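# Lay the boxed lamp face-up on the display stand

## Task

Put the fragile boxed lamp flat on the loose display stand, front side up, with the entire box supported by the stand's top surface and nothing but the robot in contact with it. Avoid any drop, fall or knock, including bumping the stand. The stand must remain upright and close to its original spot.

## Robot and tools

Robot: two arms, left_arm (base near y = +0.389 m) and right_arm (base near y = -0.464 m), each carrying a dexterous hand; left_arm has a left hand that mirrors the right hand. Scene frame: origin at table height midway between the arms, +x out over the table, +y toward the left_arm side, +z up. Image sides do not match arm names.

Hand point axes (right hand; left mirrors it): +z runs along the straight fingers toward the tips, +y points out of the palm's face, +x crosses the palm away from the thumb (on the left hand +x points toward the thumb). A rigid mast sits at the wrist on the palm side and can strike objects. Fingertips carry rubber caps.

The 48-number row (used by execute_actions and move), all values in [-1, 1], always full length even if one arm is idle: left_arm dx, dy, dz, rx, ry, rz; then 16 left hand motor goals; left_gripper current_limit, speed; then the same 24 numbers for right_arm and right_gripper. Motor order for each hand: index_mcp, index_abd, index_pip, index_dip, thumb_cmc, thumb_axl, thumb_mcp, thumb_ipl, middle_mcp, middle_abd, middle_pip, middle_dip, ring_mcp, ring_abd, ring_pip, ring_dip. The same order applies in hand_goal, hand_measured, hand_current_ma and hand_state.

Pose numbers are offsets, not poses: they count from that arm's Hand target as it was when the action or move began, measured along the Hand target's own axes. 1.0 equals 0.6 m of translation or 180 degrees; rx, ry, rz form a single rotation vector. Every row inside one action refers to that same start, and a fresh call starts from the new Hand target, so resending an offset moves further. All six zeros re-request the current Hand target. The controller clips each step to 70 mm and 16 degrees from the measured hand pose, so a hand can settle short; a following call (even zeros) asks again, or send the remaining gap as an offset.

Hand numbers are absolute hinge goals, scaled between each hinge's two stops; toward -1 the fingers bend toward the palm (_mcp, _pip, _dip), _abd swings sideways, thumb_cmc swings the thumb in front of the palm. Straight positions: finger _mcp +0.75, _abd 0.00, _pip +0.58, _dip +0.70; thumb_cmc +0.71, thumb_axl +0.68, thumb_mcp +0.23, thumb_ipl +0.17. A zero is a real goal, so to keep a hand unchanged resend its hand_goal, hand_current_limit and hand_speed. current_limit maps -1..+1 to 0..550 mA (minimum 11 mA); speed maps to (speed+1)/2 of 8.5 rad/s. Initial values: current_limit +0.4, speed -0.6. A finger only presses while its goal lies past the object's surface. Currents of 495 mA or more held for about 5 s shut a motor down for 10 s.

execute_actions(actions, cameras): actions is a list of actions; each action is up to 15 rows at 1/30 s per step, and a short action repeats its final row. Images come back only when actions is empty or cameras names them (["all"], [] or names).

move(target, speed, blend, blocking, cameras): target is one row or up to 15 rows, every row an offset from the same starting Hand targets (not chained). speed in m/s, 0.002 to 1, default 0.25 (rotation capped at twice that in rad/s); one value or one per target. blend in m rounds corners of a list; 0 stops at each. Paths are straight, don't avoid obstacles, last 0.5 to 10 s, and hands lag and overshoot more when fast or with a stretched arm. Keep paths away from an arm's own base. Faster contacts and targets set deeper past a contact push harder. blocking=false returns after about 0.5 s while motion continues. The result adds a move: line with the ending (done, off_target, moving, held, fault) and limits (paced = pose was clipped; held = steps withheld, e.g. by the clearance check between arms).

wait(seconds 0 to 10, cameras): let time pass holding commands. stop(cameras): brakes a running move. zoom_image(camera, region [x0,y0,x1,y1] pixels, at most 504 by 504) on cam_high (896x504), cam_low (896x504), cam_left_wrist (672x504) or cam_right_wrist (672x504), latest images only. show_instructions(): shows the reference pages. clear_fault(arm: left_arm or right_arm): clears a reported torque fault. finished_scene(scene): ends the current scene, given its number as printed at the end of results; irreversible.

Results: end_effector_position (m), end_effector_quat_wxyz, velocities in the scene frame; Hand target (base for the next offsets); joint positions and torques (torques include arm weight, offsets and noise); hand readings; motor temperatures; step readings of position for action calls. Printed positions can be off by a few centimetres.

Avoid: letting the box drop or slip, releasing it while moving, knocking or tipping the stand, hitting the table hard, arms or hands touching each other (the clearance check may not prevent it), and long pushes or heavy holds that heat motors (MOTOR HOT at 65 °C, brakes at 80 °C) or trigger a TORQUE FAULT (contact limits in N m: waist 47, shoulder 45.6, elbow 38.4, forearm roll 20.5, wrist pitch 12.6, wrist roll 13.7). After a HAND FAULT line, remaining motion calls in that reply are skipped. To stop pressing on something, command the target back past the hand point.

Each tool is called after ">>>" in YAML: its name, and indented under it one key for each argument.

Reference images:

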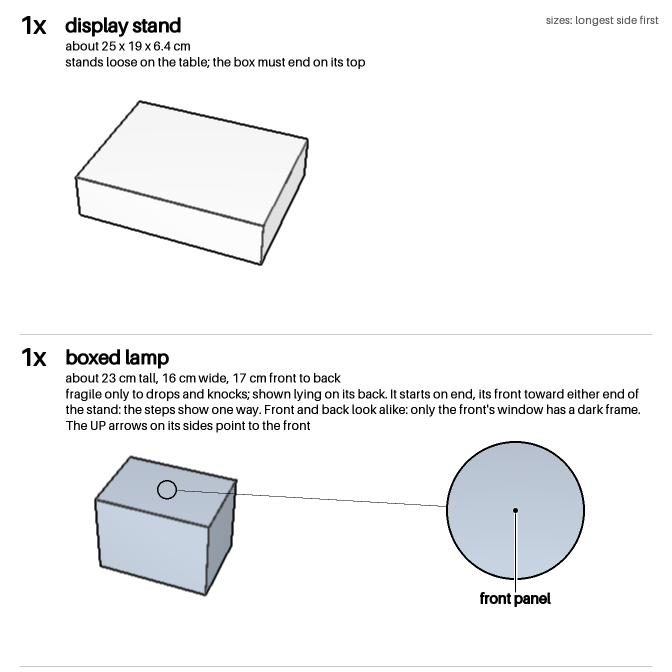

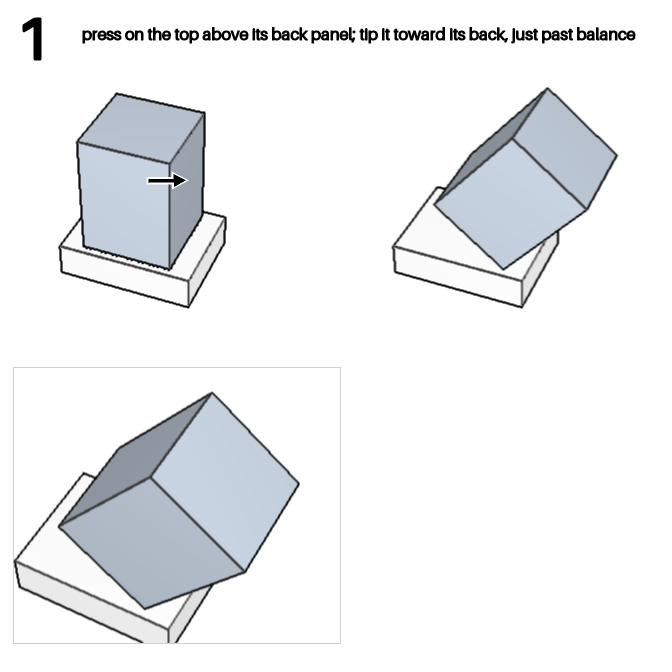

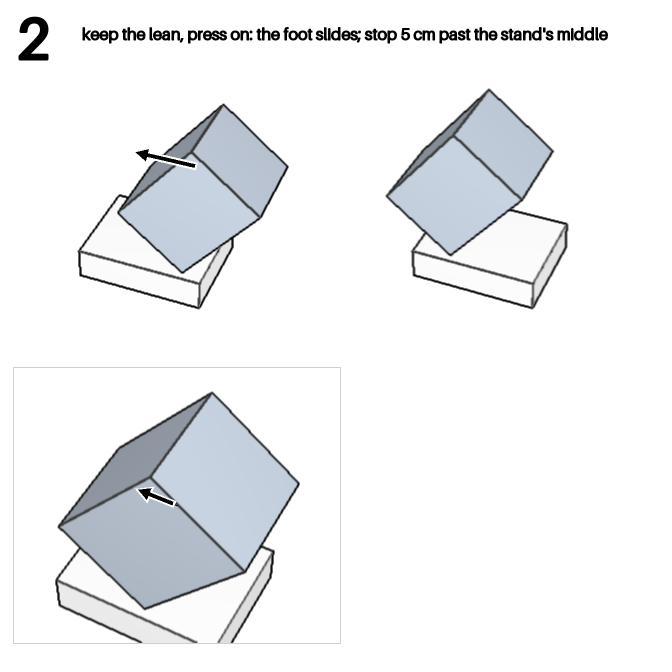

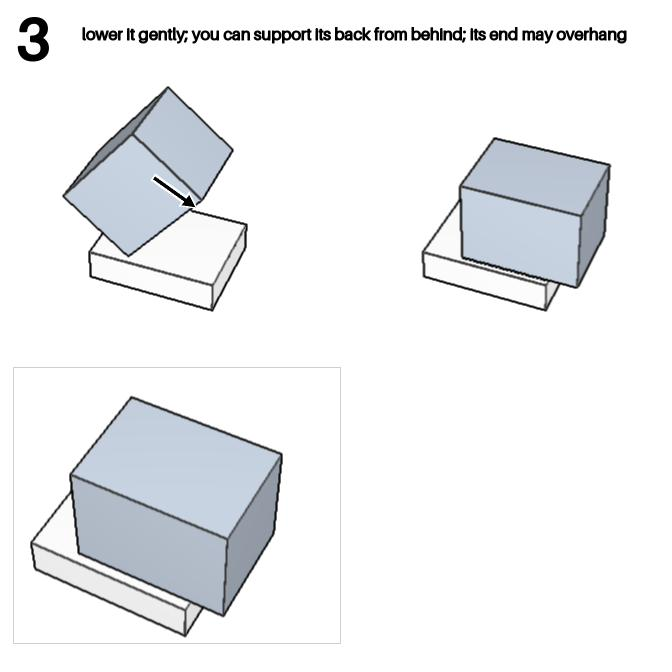

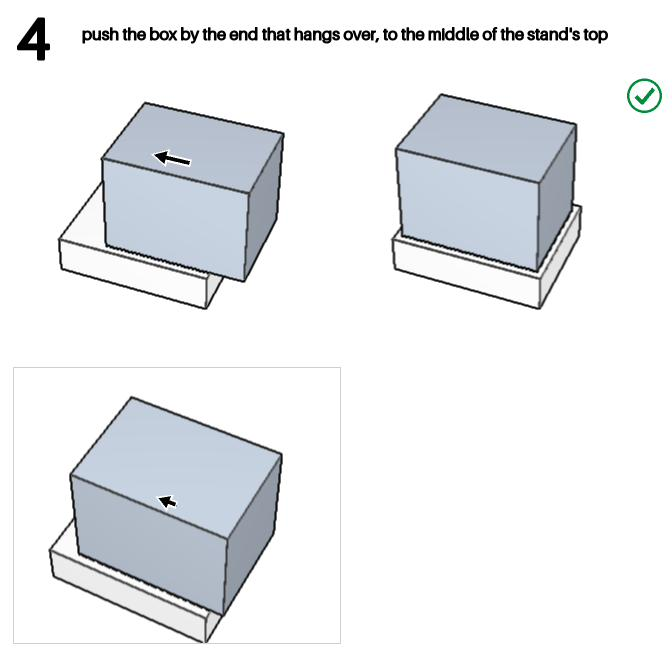

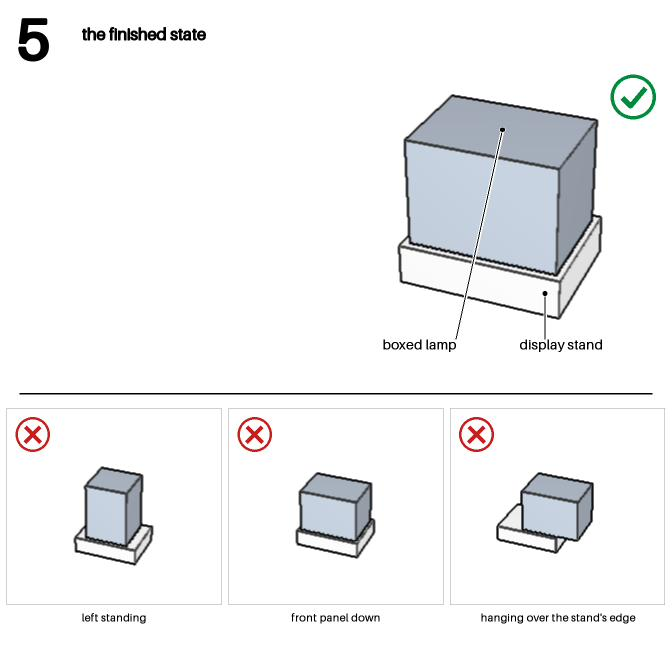

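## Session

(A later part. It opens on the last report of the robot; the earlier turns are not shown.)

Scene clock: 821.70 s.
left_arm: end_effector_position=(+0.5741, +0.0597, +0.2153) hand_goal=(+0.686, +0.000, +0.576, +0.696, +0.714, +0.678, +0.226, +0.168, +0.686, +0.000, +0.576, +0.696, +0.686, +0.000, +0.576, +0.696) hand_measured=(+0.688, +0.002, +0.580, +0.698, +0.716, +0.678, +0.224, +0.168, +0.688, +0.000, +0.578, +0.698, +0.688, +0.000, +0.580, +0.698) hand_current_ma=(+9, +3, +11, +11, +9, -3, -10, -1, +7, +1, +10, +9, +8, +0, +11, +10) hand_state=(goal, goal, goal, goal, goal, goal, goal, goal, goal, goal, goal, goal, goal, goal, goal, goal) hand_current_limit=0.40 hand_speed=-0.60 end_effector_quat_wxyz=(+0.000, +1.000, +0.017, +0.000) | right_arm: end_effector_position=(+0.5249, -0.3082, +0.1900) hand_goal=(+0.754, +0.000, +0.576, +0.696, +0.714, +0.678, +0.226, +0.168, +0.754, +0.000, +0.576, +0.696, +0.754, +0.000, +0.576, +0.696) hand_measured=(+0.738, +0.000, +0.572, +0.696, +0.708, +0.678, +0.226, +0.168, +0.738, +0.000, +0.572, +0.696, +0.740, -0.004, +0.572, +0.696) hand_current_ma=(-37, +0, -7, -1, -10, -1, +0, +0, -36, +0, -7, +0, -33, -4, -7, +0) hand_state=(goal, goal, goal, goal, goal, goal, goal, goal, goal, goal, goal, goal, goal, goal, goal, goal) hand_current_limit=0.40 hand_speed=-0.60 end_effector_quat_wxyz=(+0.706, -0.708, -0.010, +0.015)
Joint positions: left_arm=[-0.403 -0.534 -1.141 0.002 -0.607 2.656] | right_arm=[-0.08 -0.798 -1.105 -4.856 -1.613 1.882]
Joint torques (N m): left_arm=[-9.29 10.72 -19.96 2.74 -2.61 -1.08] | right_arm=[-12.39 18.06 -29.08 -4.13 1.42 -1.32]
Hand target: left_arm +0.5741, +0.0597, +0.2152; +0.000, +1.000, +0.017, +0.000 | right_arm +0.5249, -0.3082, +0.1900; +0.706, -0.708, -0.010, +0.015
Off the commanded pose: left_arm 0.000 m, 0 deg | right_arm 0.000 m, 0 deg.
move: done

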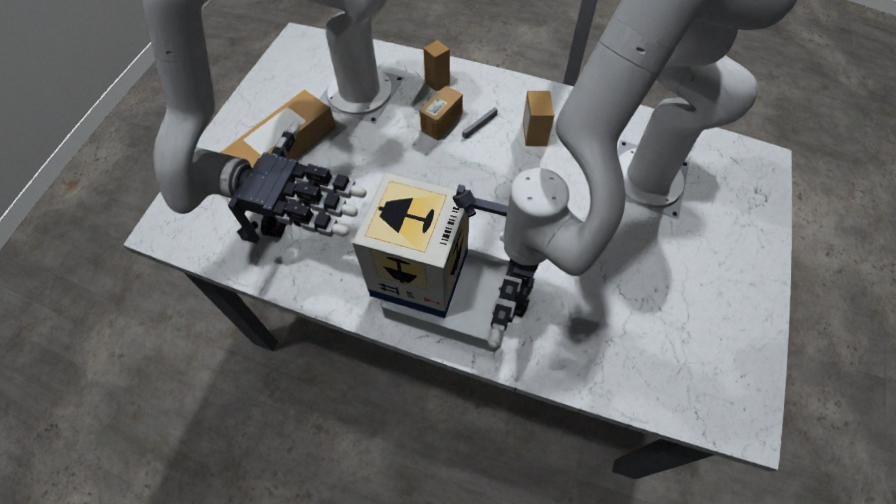

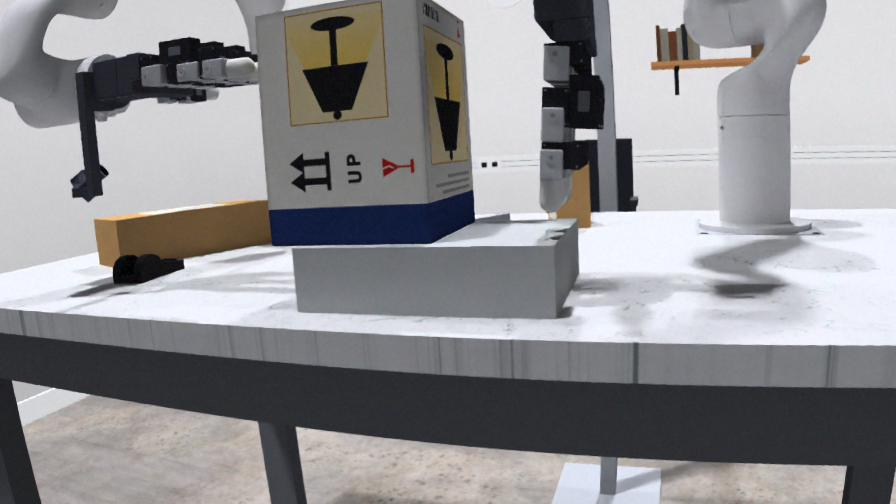

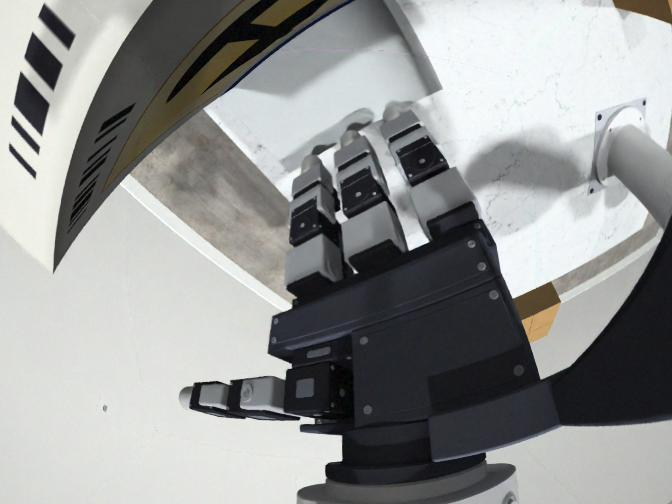

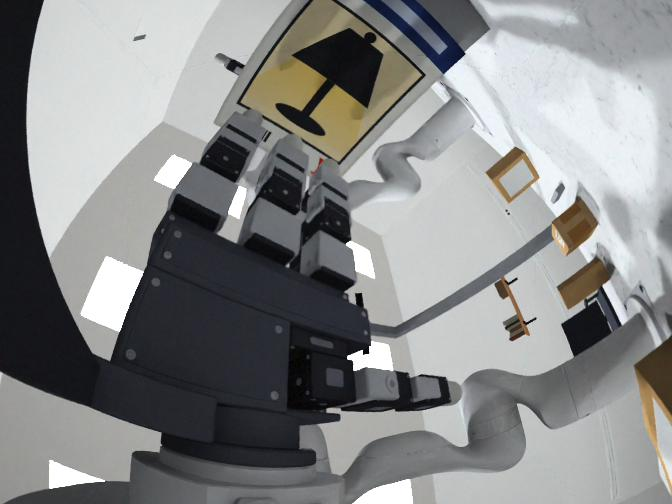

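>>> move:
  target:
    - [0,0.145,0.0033,0,0,0,0.6855,0,0.576,0.696,0.714,0.678,0.226,0.168,0.6855,0,0.576,0.696,0.6855,0,0.576,0.696,0.4,-0.6,0,0,0,0,0,0,0.754,0,0.576,0.696,0.714,0.678,0.226,0.168,0.754,0,0.576,0.696,0.754,0,0.576,0.696,0.4,-0.6]
    - [0,0.175,0.0033,0,0,0,0.6855,0,0.576,0.696,0.714,0.678,0.226,0.168,0.6855,0,0.576,0.696,0.6855,0,0.576,0.696,0.4,-0.6,0,0,0,0,0,0,0.754,0,0.576,0.696,0.714,0.678,0.226,0.168,0.754,0,0.576,0.696,0.754,0,0.576,0.696,0.4,-0.6]
  speed: [0.06,0.03]
  blend: [0.003,0]
  cameras: ["all"]

>>> zoom_image:
  camera: "cam_high"
  region: [340, 140, 580, 360]

Scene clock: 851.03 s.
left_arm: end_effector_position=(+0.5777, -0.0452, +0.2132) hand_goal=(+0.686, +0.000, +0.576, +0.696, +0.714, +0.678, +0.226, +0.168, +0.686, +0.000, +0.576, +0.696, +0.686, +0.000, +0.576, +0.696) hand_measured=(+0.690, +0.002, +0.580, +0.698, +0.716, +0.678, +0.224, +0.168, +0.692, +0.000, +0.580, +0.698, +0.694, +0.000, +0.580, +0.698) hand_current_ma=(+19, +3, +11, +11, +8, -3, -10, -1, +24, +1, +13, +9, +34, +0, +16, +10) hand_state=(goal, goal, goal, goal, goal, goal, goal, goal, goal, goal, goal, goal, goal, goal, goal, goal) hand_current_limit=0.40 hand_speed=-0.60 end_effector_quat_wxyz=(+0.000, +1.000, +0.017, +0.000) | right_arm: end_effector_position=(+0.5249, -0.3082, +0.1900) hand_goal=(+0.754, +0.000, +0.576, +0.696, +0.714, +0.678, +0.226, +0.168, +0.754, +0.000, +0.576, +0.696, +0.754, +0.000, +0.576, +0.696) hand_measured=(+0.738, +0.000, +0.572, +0.696, +0.708, +0.678, +0.226, +0.168, +0.738, +0.000, +0.572, +0.696, +0.740, -0.004, +0.572, +0.696) hand_current_ma=(-37, +0, -7, -1, -10, -1, +0, +0, -36, +0, -7, +0, -33, -4, -7, +0) hand_state=(goal, goal, goal, goal, goal, goal, goal, goal, goal, goal, goal, goal, goal, goal, goal, goal) hand_current_limit=0.40 hand_speed=-0.60 end_effector_quat_wxyz=(+0.706, -0.708, -0.010, +0.015)
Joint positions: left_arm=[-0.554 -0.656 -1.328 0.002 -0.673 2.506] | right_arm=[-0.08 -0.798 -1.105 -4.856 -1.613 1.882]
Joint torques (N m): left_arm=[-12.17 13.9 -20.62 1.44 -3.09 -1.08] | right_arm=[-10.84 18.55 -28.14 -3.04 1.45 -1.32]
Hand target: left_arm +0.5777, -0.0452, +0.2132; +0.000, +1.000, +0.017, +0.000 | right_arm +0.5249, -0.3082, +0.1900; +0.706, -0.708, -0.010, +0.015
Off the commanded pose: left_arm 0.000 m, 0 deg | right_arm 0.000 m, 0 deg.
move: done

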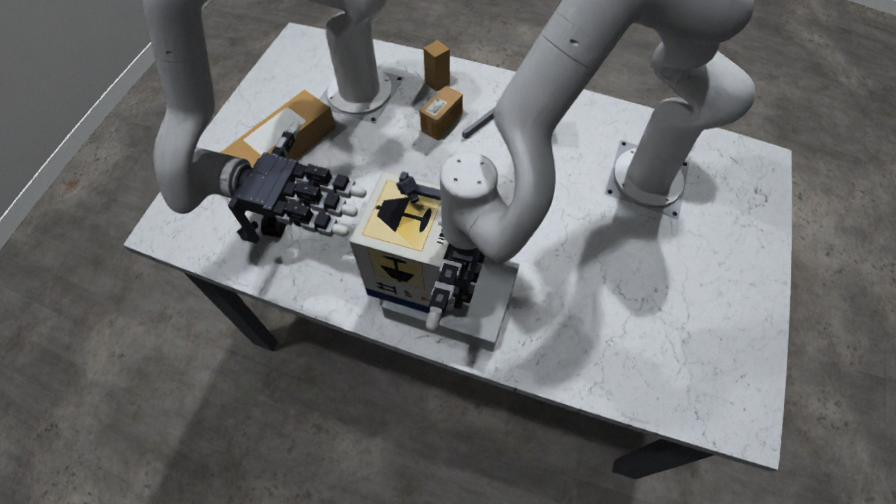

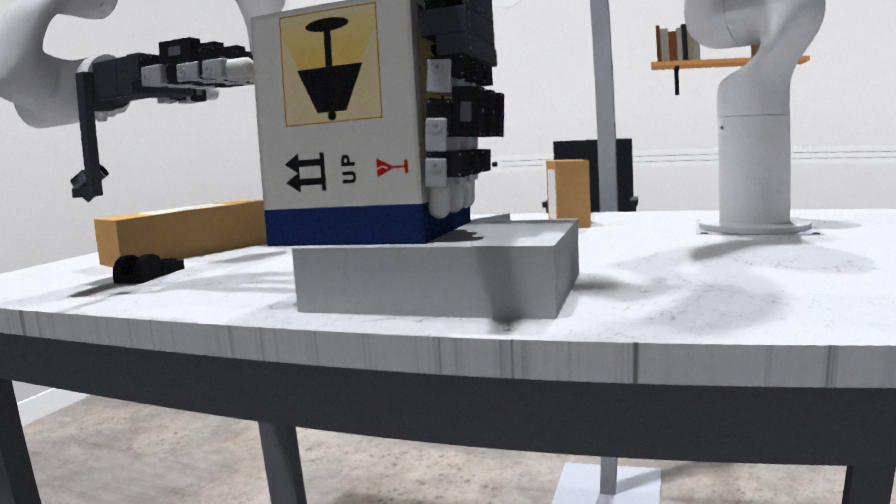

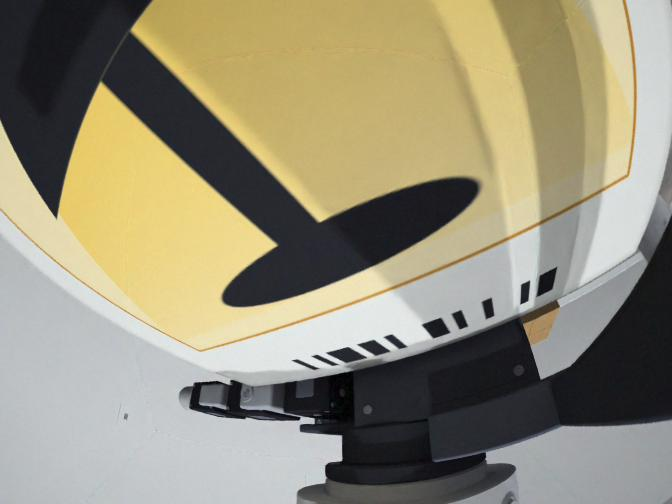

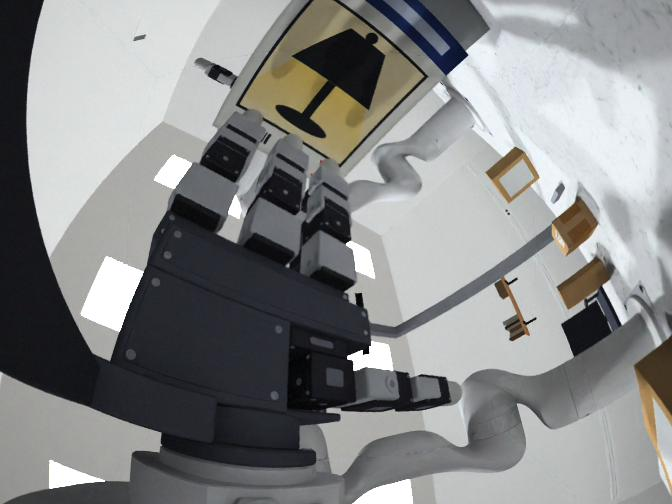

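Scaled by 2.100 from the camera's 896x504 image, which has a finer 1280x720 frame.

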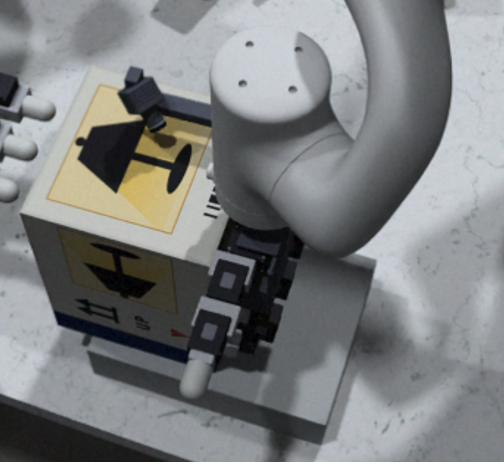

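>>> move:
  target: [0,0.0242,0,0,0,0,0.6855,0,0.576,0.696,0.714,0.678,0.226,0.168,0.6855,0,0.576,0.696,0.6855,0,0.576,0.696,0.4,-0.6,0,0,0,0,0,0,0.754,0,0.576,0.696,0.714,0.678,0.226,0.168,0.754,0,0.576,0.696,0.754,0,0.576,0.696,0.4,-0.6]
  speed: 0.03
  cameras: ["cam_high","cam_low","cam_right_wrist"]

Scene clock: 858.57 s.
left_arm: end_effector_position=(+0.5782, -0.0597, +0.2132) hand_goal=(+0.686, +0.000, +0.576, +0.696, +0.714, +0.678, +0.226, +0.168, +0.686, +0.000, +0.576, +0.696, +0.686, +0.000, +0.576, +0.696) hand_measured=(+0.690, +0.002, +0.580, +0.698, +0.716, +0.678, +0.224, +0.168, +0.694, +0.000, +0.580, +0.698, +0.696, +0.000, +0.582, +0.698) hand_current_ma=(+20, +3, +11, +11, +8, -3, -10, -1, +29, +1, +14, +9, +40, +0, +20, +10) hand_state=(goal, goal, goal, goal, goal, goal, goal, goal, goal, goal, goal, goal, goal, goal, goal, goal) hand_current_limit=0.40 hand_speed=-0.60 end_effector_quat_wxyz=(+0.000, +1.000, +0.017, +0.000) | right_arm: end_effector_position=(+0.5249, -0.3082, +0.1900) hand_goal=(+0.754, +0.000, +0.576, +0.696, +0.714, +0.678, +0.226, +0.168, +0.754, +0.000, +0.576, +0.696, +0.754, +0.000, +0.576, +0.696) hand_measured=(+0.738, +0.000, +0.572, +0.696, +0.708, +0.678, +0.226, +0.168, +0.738, +0.000, +0.572, +0.696, +0.740, -0.004, +0.572, +0.696) hand_current_ma=(-37, +0, -7, -1, -10, -1, +0, +0, -36, +0, -7, +0, -33, -4, -7, +0) hand_state=(goal, goal, goal, goal, goal, goal, goal, goal, goal, goal, goal, goal, goal, goal, goal, goal) hand_current_limit=0.40 hand_speed=-0.60 end_effector_quat_wxyz=(+0.706, -0.708, -0.010, +0.015)
Joint positions: left_arm=[-0.572 -0.675 -1.359 0.002 -0.685 2.487] | right_arm=[-0.08 -0.798 -1.105 -4.856 -1.613 1.882]
Joint torques (N m): left_arm=[-11.73 13.3 -20.6 -1.63 -3.16 -1.02] | right_arm=[-10.47 17.87 -29.3 -3.19 1.49 -1.34]
Hand target: left_arm +0.5782, -0.0598, +0.2132; +0.000, +1.000, +0.017, +0.000 | right_arm +0.5249, -0.3082, +0.1900; +0.706, -0.708, -0.010, +0.015
Off the commanded pose: left_arm 0.000 m, 0 deg | right_arm 0.000 m, 0 deg.
move: done
Images, in order (width x height): cam_high 896x504, cam_low 896x504, cam_right_wrist 672x504.

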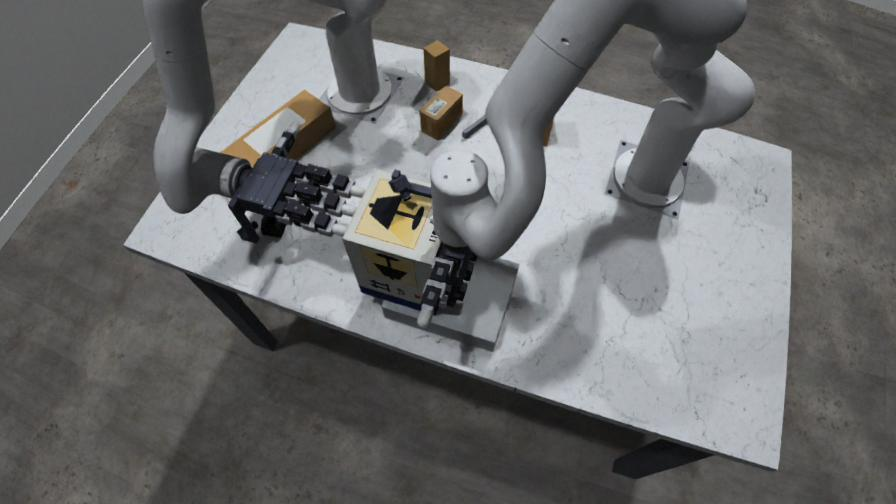

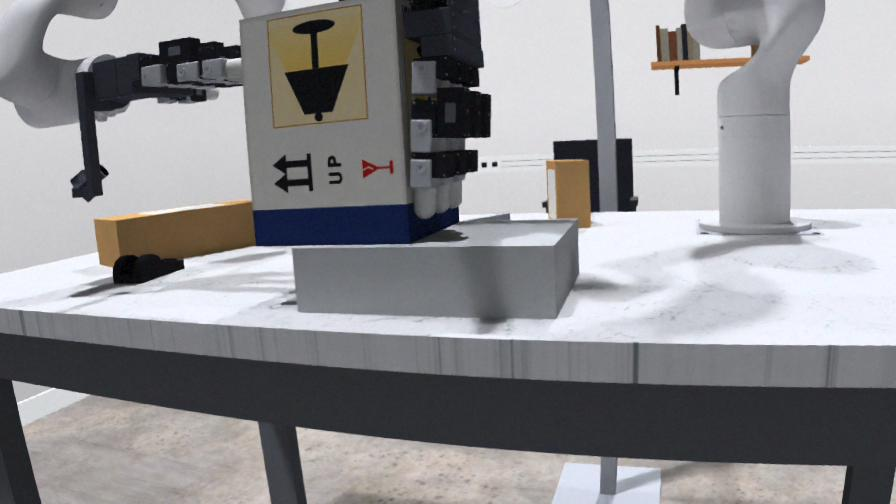

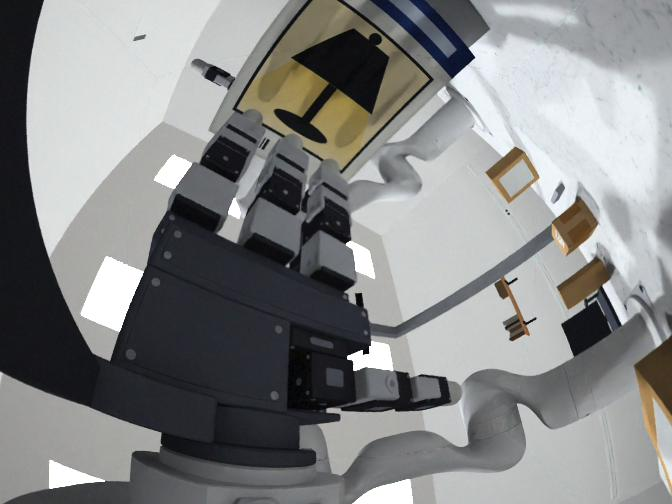

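>>> move:
  target:
    - [0,0,0,0,0,0,0.6855,0,0.576,0.696,0.714,0.678,0.226,0.168,0.6855,0,0.576,0.696,0.6855,0,0.576,0.696,0.4,-0.6,0,0,0.0175,0,0,0,0.754,0,0.576,0.696,0.714,0.678,0.226,0.168,0.754,0,0.576,0.696,0.754,0,0.576,0.696,0.4,-0.6]
    - [0,-0.022,-0.007,-0.0278,0,0,0.6855,0,0.576,0.696,0.714,0.678,0.226,0.168,0.6855,0,0.576,0.696,0.6855,0,0.576,0.696,0.4,-0.6,0,-0.0249,0.0492,0,0,0,0.754,0,0.576,0.696,0.714,0.678,0.226,0.168,0.754,0,0.576,0.696,0.754,0,0.576,0.696,0.4,-0.6]
  speed: 0.025
  cameras: ["all"]

>>> zoom_image:
  camera: "cam_low"
  region: [200, 0, 620, 320]

Scene clock: 895.97 s.
left_arm: end_effector_position=(+0.5778, -0.0466, +0.2174) hand_goal=(+0.686, +0.000, +0.576, +0.696, +0.714, +0.678, +0.226, +0.168, +0.686, +0.000, +0.576, +0.696, +0.686, +0.000, +0.576, +0.696) hand_measured=(+0.692, +0.000, +0.578, +0.698, +0.716, +0.678, +0.224, +0.168, +0.694, +0.000, +0.580, +0.698, +0.694, +0.002, +0.580, +0.698) hand_current_ma=(+28, +3, +11, +11, +7, -3, -10, -1, +30, +3, +13, +9, +31, +4, +18, +10) hand_state=(goal, goal, goal, goal, goal, goal, goal, goal, goal, goal, goal, goal, goal, goal, goal, goal) hand_current_limit=0.40 hand_speed=-0.60 end_effector_quat_wxyz=(+0.043, +0.999, +0.017, +0.001) | right_arm: end_effector_position=(+0.5240, -0.2787, +0.2048) hand_goal=(+0.754, +0.000, +0.576, +0.696, +0.714, +0.678, +0.226, +0.168, +0.754, +0.000, +0.576, +0.696, +0.754, +0.000, +0.576, +0.696) hand_measured=(+0.738, +0.000, +0.572, +0.696, +0.708, +0.678, +0.226, +0.168, +0.738, +0.000, +0.570, +0.696, +0.736, -0.002, +0.570, +0.694) hand_current_ma=(-37, +0, -7, -1, -10, -1, +0, +0, -39, +0, -9, -1, -43, -3, -11, -2) hand_state=(goal, goal, goal, goal, goal, goal, goal, goal, goal, goal, goal, goal, goal, goal, goal, goal) hand_current_limit=0.40 hand_speed=-0.60 end_effector_quat_wxyz=(+0.706, -0.708, -0.010, +0.015)
Joint positions: left_arm=[-0.53 -0.639 -1.291 -0.124 -0.605 2.631] | right_arm=[-0.027 -0.762 -1.087 -4.805 -1.599 1.902]
Joint torques (N m): left_arm=[7.79 43.57 -4.23 -2.31 3.76 1.16] | right_arm=[10.91 37.76 -4.66 4.94 1.22 1.1]
Hand target: left_arm +0.5778, -0.0466, +0.2174; +0.043, +0.999, +0.017, +0.001 | right_arm +0.5240, -0.2787, +0.2048; +0.706, -0.708, -0.010, +0.015
Off the commanded pose: left_arm 0.000 m, 0 deg | right_arm 0.000 m, 0 deg.
move: done

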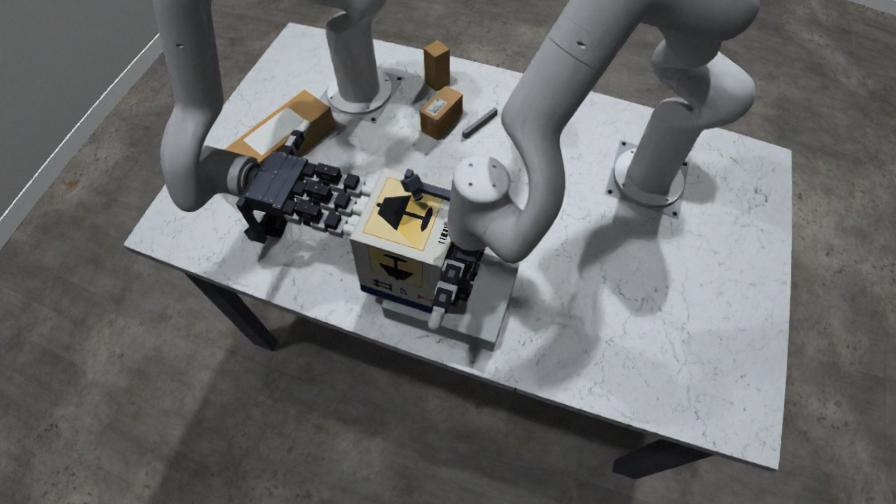

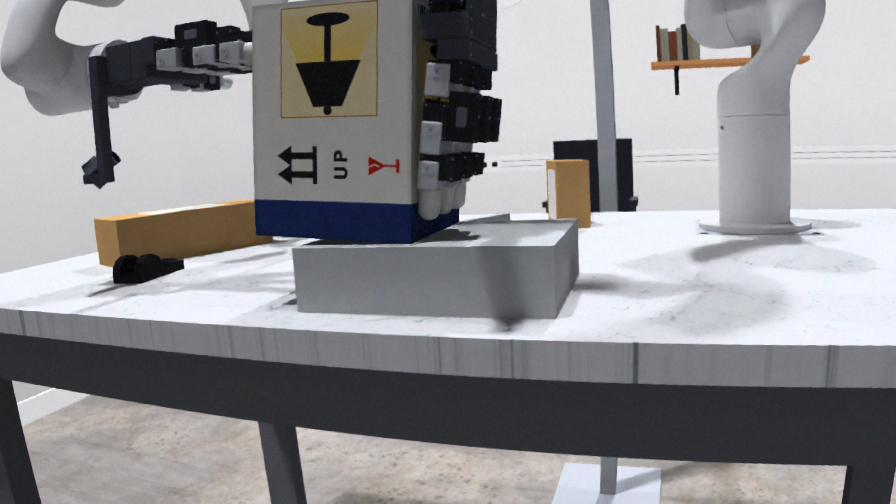

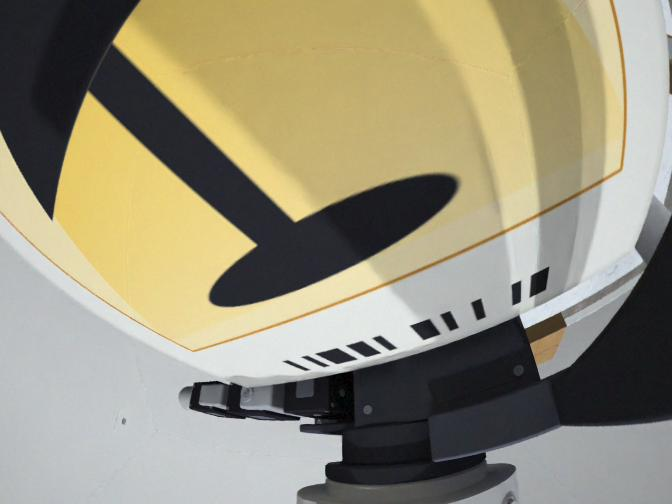

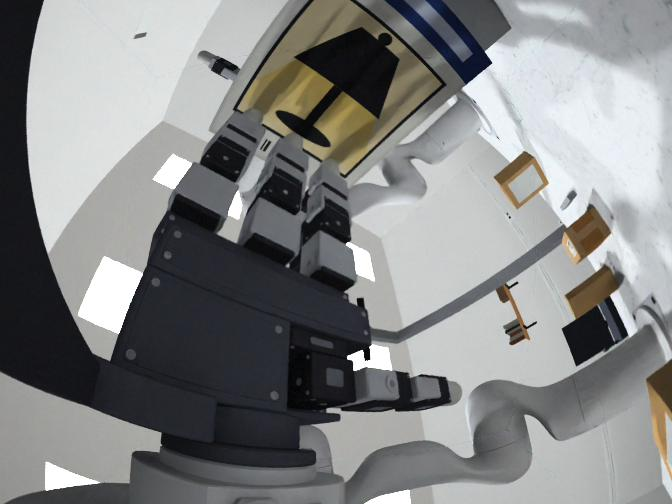

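Scaled by 1.200 from the camera's 896x504 image, which has a finer 1280x720 frame.

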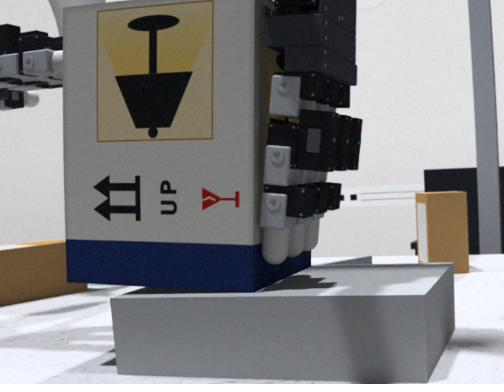

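>>> move:
  target:
    - [0,-0.02198,-0.00695,-0.0278,0,0,0.6855,0,0.576,0.696,0.714,0.678,0.226,0.168,0.6855,0,0.576,0.696,0.6855,0,0.576,0.696,0.4,-0.6,-0.0002,-0.0223,0.0324,0,0,0,0.754,0,0.576,0.696,0.714,0.678,0.226,0.168,0.754,0,0.576,0.696,0.754,0,0.576,0.696,0.4,-0.6]
    - [0,-0.0446,-0.0121,-0.0556,0,0,0.6855,0,0.576,0.696,0.714,0.678,0.226,0.168,0.6855,0,0.576,0.696,0.6855,0,0.576,0.696,0.4,-0.6,-0.0003,-0.0415,0.0667,0,0,0,0.754,0,0.576,0.696,0.714,0.678,0.226,0.168,0.754,0,0.576,0.696,0.754,0,0.576,0.696,0.4,-0.6]
  speed: 0.025
  blend: [0.002,0]
  cameras: ["all"]

>>> zoom_image:
  camera: "cam_low"
  region: [200, 0, 620, 320]

Scene clock: 917.77 s.
left_arm: end_effector_position=(+0.5768, -0.0193, +0.2223) hand_goal=(+0.686, +0.000, +0.576, +0.696, +0.714, +0.678, +0.226, +0.168, +0.686, +0.000, +0.576, +0.696, +0.686, +0.000, +0.576, +0.696) hand_measured=(+0.694, +0.002, +0.580, +0.698, +0.716, +0.678, +0.224, +0.168, +0.694, +0.002, +0.580, +0.698, +0.694, +0.002, +0.580, +0.698) hand_current_ma=(+37, +4, +12, +11, +7, -3, -10, -1, +36, +7, +15, +9, +36, +9, +18, +10) hand_state=(goal, goal, goal, goal, goal, goal, goal, goal, goal, goal, goal, goal, goal, goal, goal, goal) hand_current_limit=0.40 hand_speed=-0.60 end_effector_quat_wxyz=(+0.130, +0.991, +0.017, +0.002) | right_arm: end_effector_position=(+0.5226, -0.2386, +0.2296) hand_goal=(+0.754, +0.000, +0.576, +0.696, +0.714, +0.678, +0.226, +0.168, +0.754, +0.000, +0.576, +0.696, +0.754, +0.000, +0.576, +0.696) hand_measured=(+0.740, +0.000, +0.574, +0.696, +0.708, +0.678, +0.226, +0.168, +0.738, +0.000, +0.572, +0.696, +0.736, -0.002, +0.570, +0.694) hand_current_ma=(-33, +0, -3, -1, -10, -1, +0, +0, -38, +0, -5, -1, -42, -3, -8, -2) hand_state=(goal, goal, goal, goal, goal, goal, goal, goal, goal, goal, goal, goal, goal, goal, goal, goal) hand_current_limit=0.40 hand_speed=-0.60 end_effector_quat_wxyz=(+0.706, -0.708, -0.010, +0.015)
Joint positions: left_arm=[-0.442 -0.593 -1.172 -0.488 -0.496 3.041] | right_arm=[0.047 -0.709 -1.071 -4.735 -1.577 1.941]
Joint torques (N m): left_arm=[6.75 41.32 -3.48 -2.14 3.32 1.25] | right_arm=[11.17 39.32 -5.95 5.09 1.54 1.18]
Hand target: left_arm +0.5768, -0.0193, +0.2223; +0.130, +0.991, +0.017, +0.002 | right_arm +0.5226, -0.2386, +0.2296; +0.706, -0.708, -0.010, +0.015
Off the commanded pose: left_arm 0.000 m, 0 deg | right_arm 0.000 m, 0 deg.
move: done

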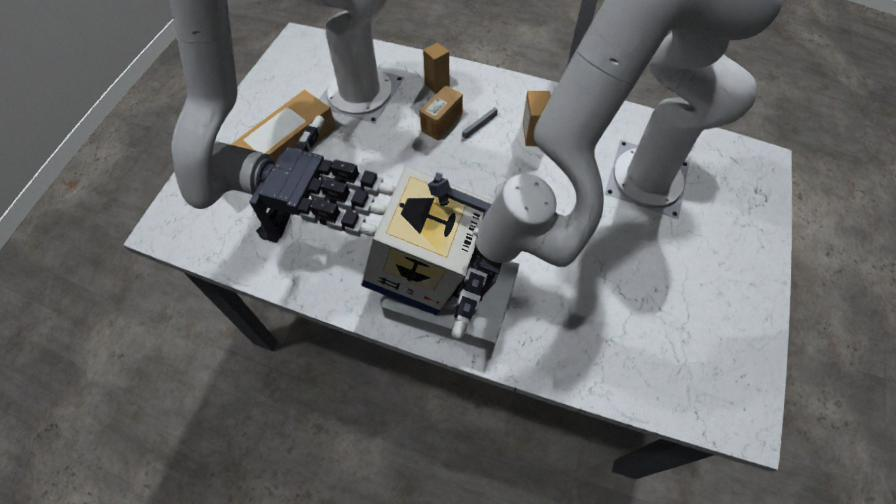

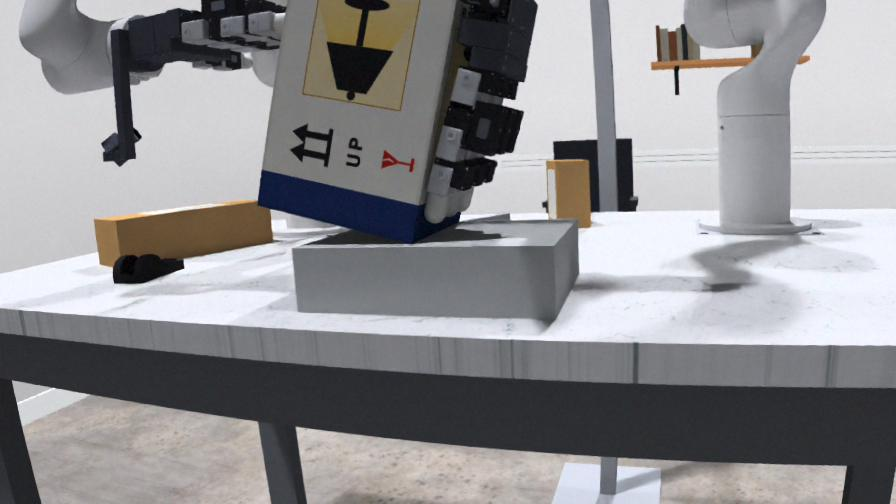

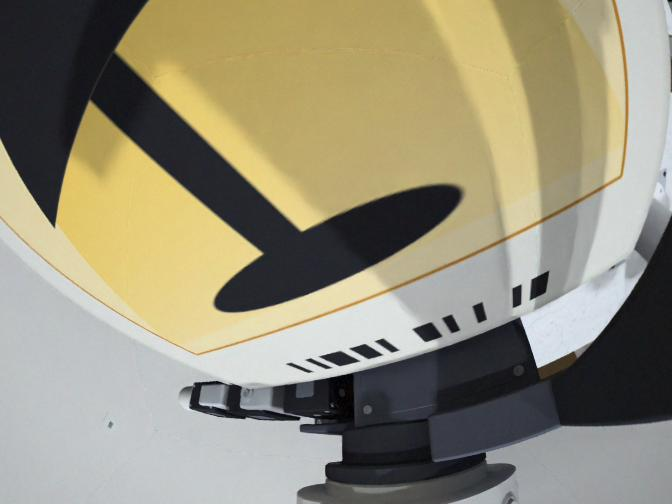

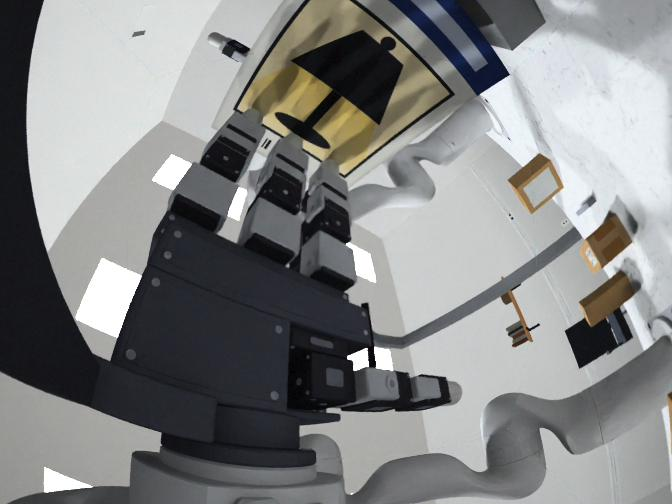

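Scaled by 1.200 from the camera's 896x504 image, which has a finer 1280x720 frame.

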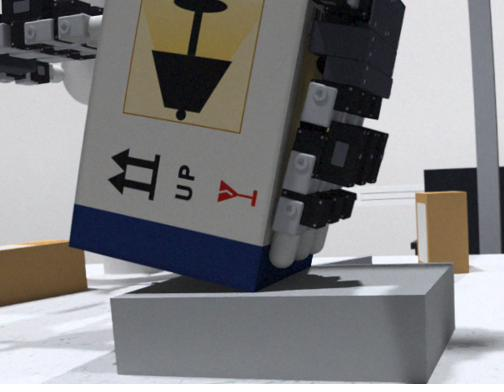

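>>> move:
  target:
    - [0,-0.0221,-0.007,-0.0278,0,0,0.6855,0,0.576,0.696,0.714,0.678,0.226,0.168,0.6855,0,0.576,0.696,0.6855,0,0.576,0.696,0.4,-0.6,-0.0001,-0.0163,0.036,0,0,0,0.754,0,0.576,0.696,0.714,0.678,0.226,0.168,0.754,0,0.576,0.696,0.754,0,0.576,0.696,0.4,-0.6]
    - [0,-0.0428,-0.0111,-0.0528,0,0,0.6855,0,0.576,0.696,0.714,0.678,0.226,0.168,0.6855,0,0.576,0.696,0.6855,0,0.576,0.696,0.4,-0.6,-0.0002,-0.0293,0.0732,0,0,0,0.754,0,0.576,0.696,0.714,0.678,0.226,0.168,0.754,0,0.576,0.696,0.754,0,0.576,0.696,0.4,-0.6]
  speed: 0.025
  blend: [0.002,0]
  cameras: ["all"]

>>> zoom_image:
  camera: "cam_low"
  region: [200, 0, 620, 320]

Scene clock: 949.57 s.
left_arm: end_effector_position=(+0.5759, +0.0072, +0.2221) hand_goal=(+0.686, +0.000, +0.576, +0.696, +0.714, +0.678, +0.226, +0.168, +0.686, +0.000, +0.576, +0.696, +0.686, +0.000, +0.576, +0.696) hand_measured=(+0.696, +0.002, +0.580, +0.698, +0.728, +0.678, +0.224, +0.168, +0.694, +0.000, +0.580, +0.698, +0.696, -0.002, +0.580, +0.698) hand_current_ma=(+39, +4, +12, +11, +56, +2, -10, -1, +38, +2, +15, +9, +44, -6, +18, +10) hand_state=(goal, goal, goal, goal, goal, goal, goal, goal, goal, goal, goal, goal, goal, goal, goal, goal) hand_current_limit=0.40 hand_speed=-0.60 end_effector_quat_wxyz=(+0.212, +0.977, +0.017, +0.004) | right_arm: end_effector_position=(+0.5211, -0.1947, +0.2471) hand_goal=(+0.754, +0.000, +0.576, +0.696, +0.714, +0.678, +0.226, +0.168, +0.754, +0.000, +0.576, +0.696, +0.754, +0.000, +0.576, +0.696) hand_measured=(+0.740, +0.002, +0.574, +0.696, +0.708, +0.678, +0.226, +0.168, +0.740, +0.004, +0.574, +0.696, +0.740, +0.002, +0.572, +0.694) hand_current_ma=(-30, +1, -2, -1, -10, -1, +0, +0, -30, +3, -3, -1, -33, +1, -6, -2) hand_state=(goal, goal, goal, goal, goal, goal, goal, goal, goal, goal, goal, goal, goal, goal, goal, goal) hand_current_limit=0.40 hand_speed=-0.60 end_effector_quat_wxyz=(+0.706, -0.708, -0.010, +0.015)
Joint positions: left_arm=[-0.353 -0.584 -1.084 -0.925 -0.489 3.535] | right_arm=[0.127 -0.676 -1.069 -4.66 -1.546 1.972]
Joint torques (N m): left_arm=[5.35 11.29 -3.17 -2.56 -4.28 1.32] | right_arm=[12.8 38.93 -31.53 4.8 1.4 1.14]
Hand target: left_arm +0.5759, +0.0072, +0.2221; +0.212, +0.977, +0.017, +0.004 | right_arm +0.5211, -0.1947, +0.2471; +0.706, -0.708, -0.010, +0.015
Off the commanded pose: left_arm 0.000 m, 0 deg | right_arm 0.000 m, 0 deg.
move: done

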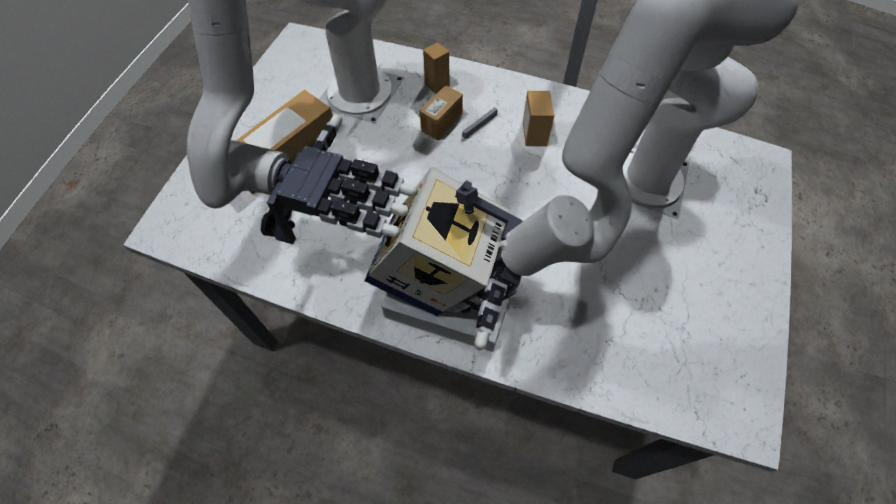

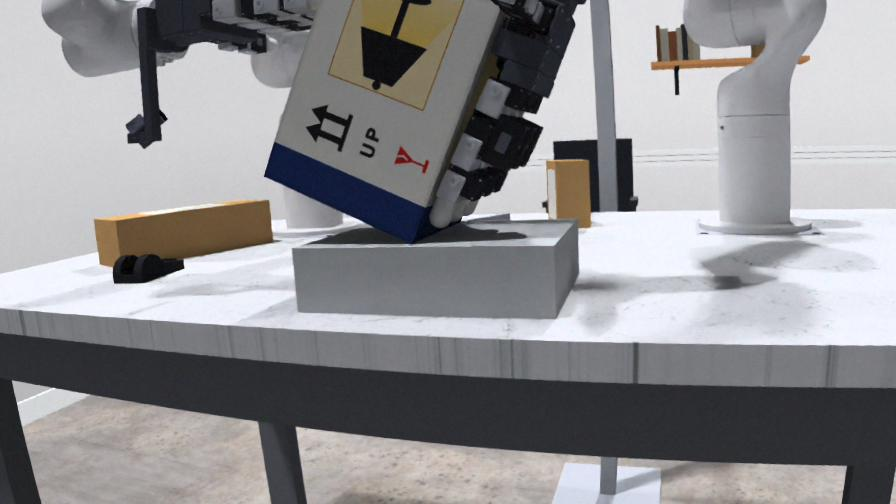

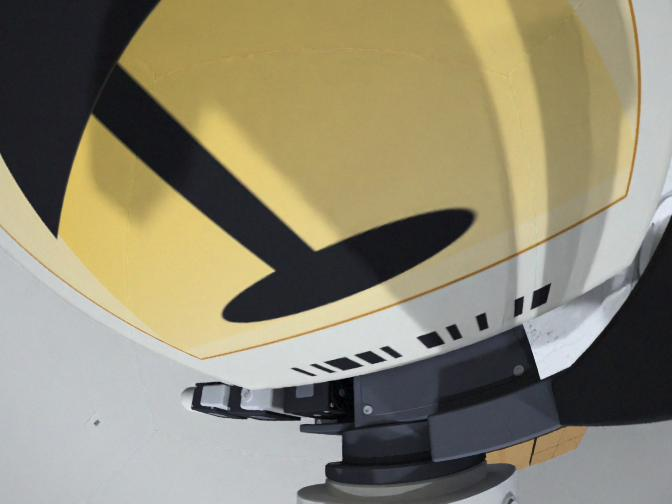

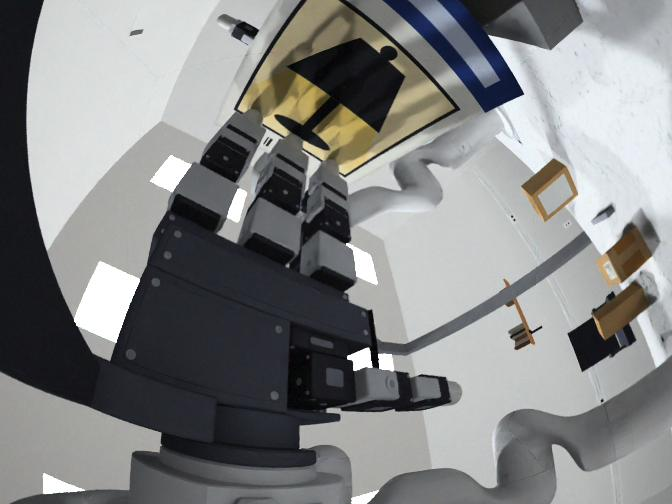

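Scaled by 1.200 from the camera's 896x504 image, which has a finer 1280x720 frame.

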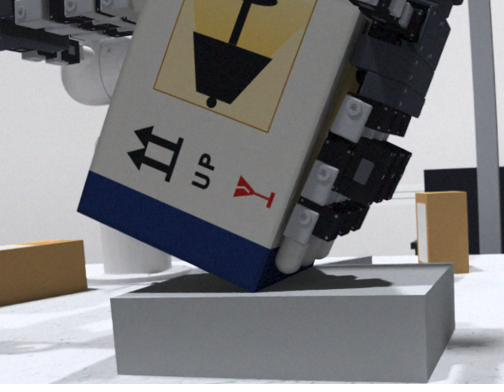

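>>> move:
  target:
    - [0,-0.0188,-0.0053,-0.0222,0,0,0.6855,0,0.576,0.696,0.98,0.678,0.226,0.168,0.6855,0,0.576,0.696,0.6855,0,0.576,0.696,0.4,-0.6,-0.0001,-0.0097,0.038,0,0,0,0.754,0,0.576,0.696,0.714,0.678,0.226,0.168,0.754,0,0.576,0.696,0.754,0,0.576,0.696,0.4,-0.6]
  speed: 0.025
  cameras: ["cam_left_wrist"]

Scene clock: 973.13 s.
left_arm: end_effector_position=(+0.5755, +0.0188, +0.2203) hand_goal=(+0.686, +0.000, +0.576, +0.696, +0.980, +0.678, +0.226, +0.168, +0.686, +0.000, +0.576, +0.696, +0.686, +0.000, +0.576, +0.696) hand_measured=(+0.696, +0.002, +0.580, +0.698, +0.982, +0.678, +0.224, +0.168, +0.696, +0.000, +0.580, +0.698, +0.696, +0.000, +0.580, +0.698) hand_current_ma=(+39, +4, +12, +11, +5, +2, -10, -1, +38, +2, +15, +9, +45, -1, +19, +10) hand_state=(goal, goal, goal, goal, goal, goal, goal, goal, goal, goal, goal, goal, goal, goal, goal, goal) hand_current_limit=0.40 hand_speed=-0.60 end_effector_quat_wxyz=(+0.246, +0.969, +0.017, +0.004) | right_arm: end_effector_position=(+0.5203, -0.1719, +0.2529) hand_goal=(+0.754, +0.000, +0.576, +0.696, +0.714, +0.678, +0.226, +0.168, +0.754, +0.000, +0.576, +0.696, +0.754, +0.000, +0.576, +0.696) hand_measured=(+0.740, -0.002, +0.574, +0.696, +0.708, +0.678, +0.226, +0.168, +0.740, -0.004, +0.572, +0.696, +0.740, -0.008, +0.572, +0.694) hand_current_ma=(-30, -2, -3, -1, -10, -1, +0, +0, -31, -5, -7, -1, -32, -11, -7, -2) hand_state=(goal, goal, goal, goal, goal, goal, goal, goal, goal, goal, goal, goal, goal, goal, goal, goal) hand_current_limit=0.40 hand_speed=-0.60 end_effector_quat_wxyz=(+0.706, -0.708, -0.010, +0.015)
Joint positions: left_arm=[-0.315 -0.592 -1.054 -1.094 -0.518 3.732] | right_arm=[0.169 -0.668 -1.074 -4.622 -1.529 1.983]
Joint torques (N m): left_arm=[6.04 10.67 -3.84 -2.98 -4.54 1.23] | right_arm=[15.72 40.64 -31.26 4.47 1.23 1.22]
Hand target: left_arm +0.5755, +0.0188, +0.2203; +0.246, +0.969, +0.017, +0.004 | right_arm +0.5203, -0.1719, +0.2529; +0.706, -0.708, -0.010, +0.015
Off the commanded pose: left_arm 0.000 m, 0 deg | right_arm 0.000 m, 0 deg.
move: done
Images, in order (width x height): cam_left_wrist 672x504.

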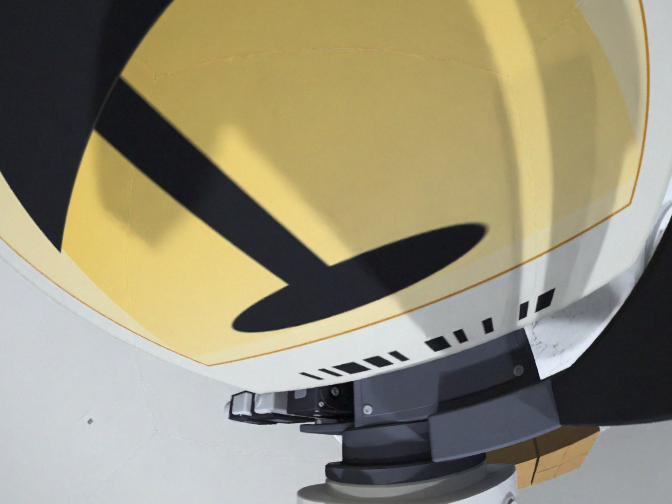

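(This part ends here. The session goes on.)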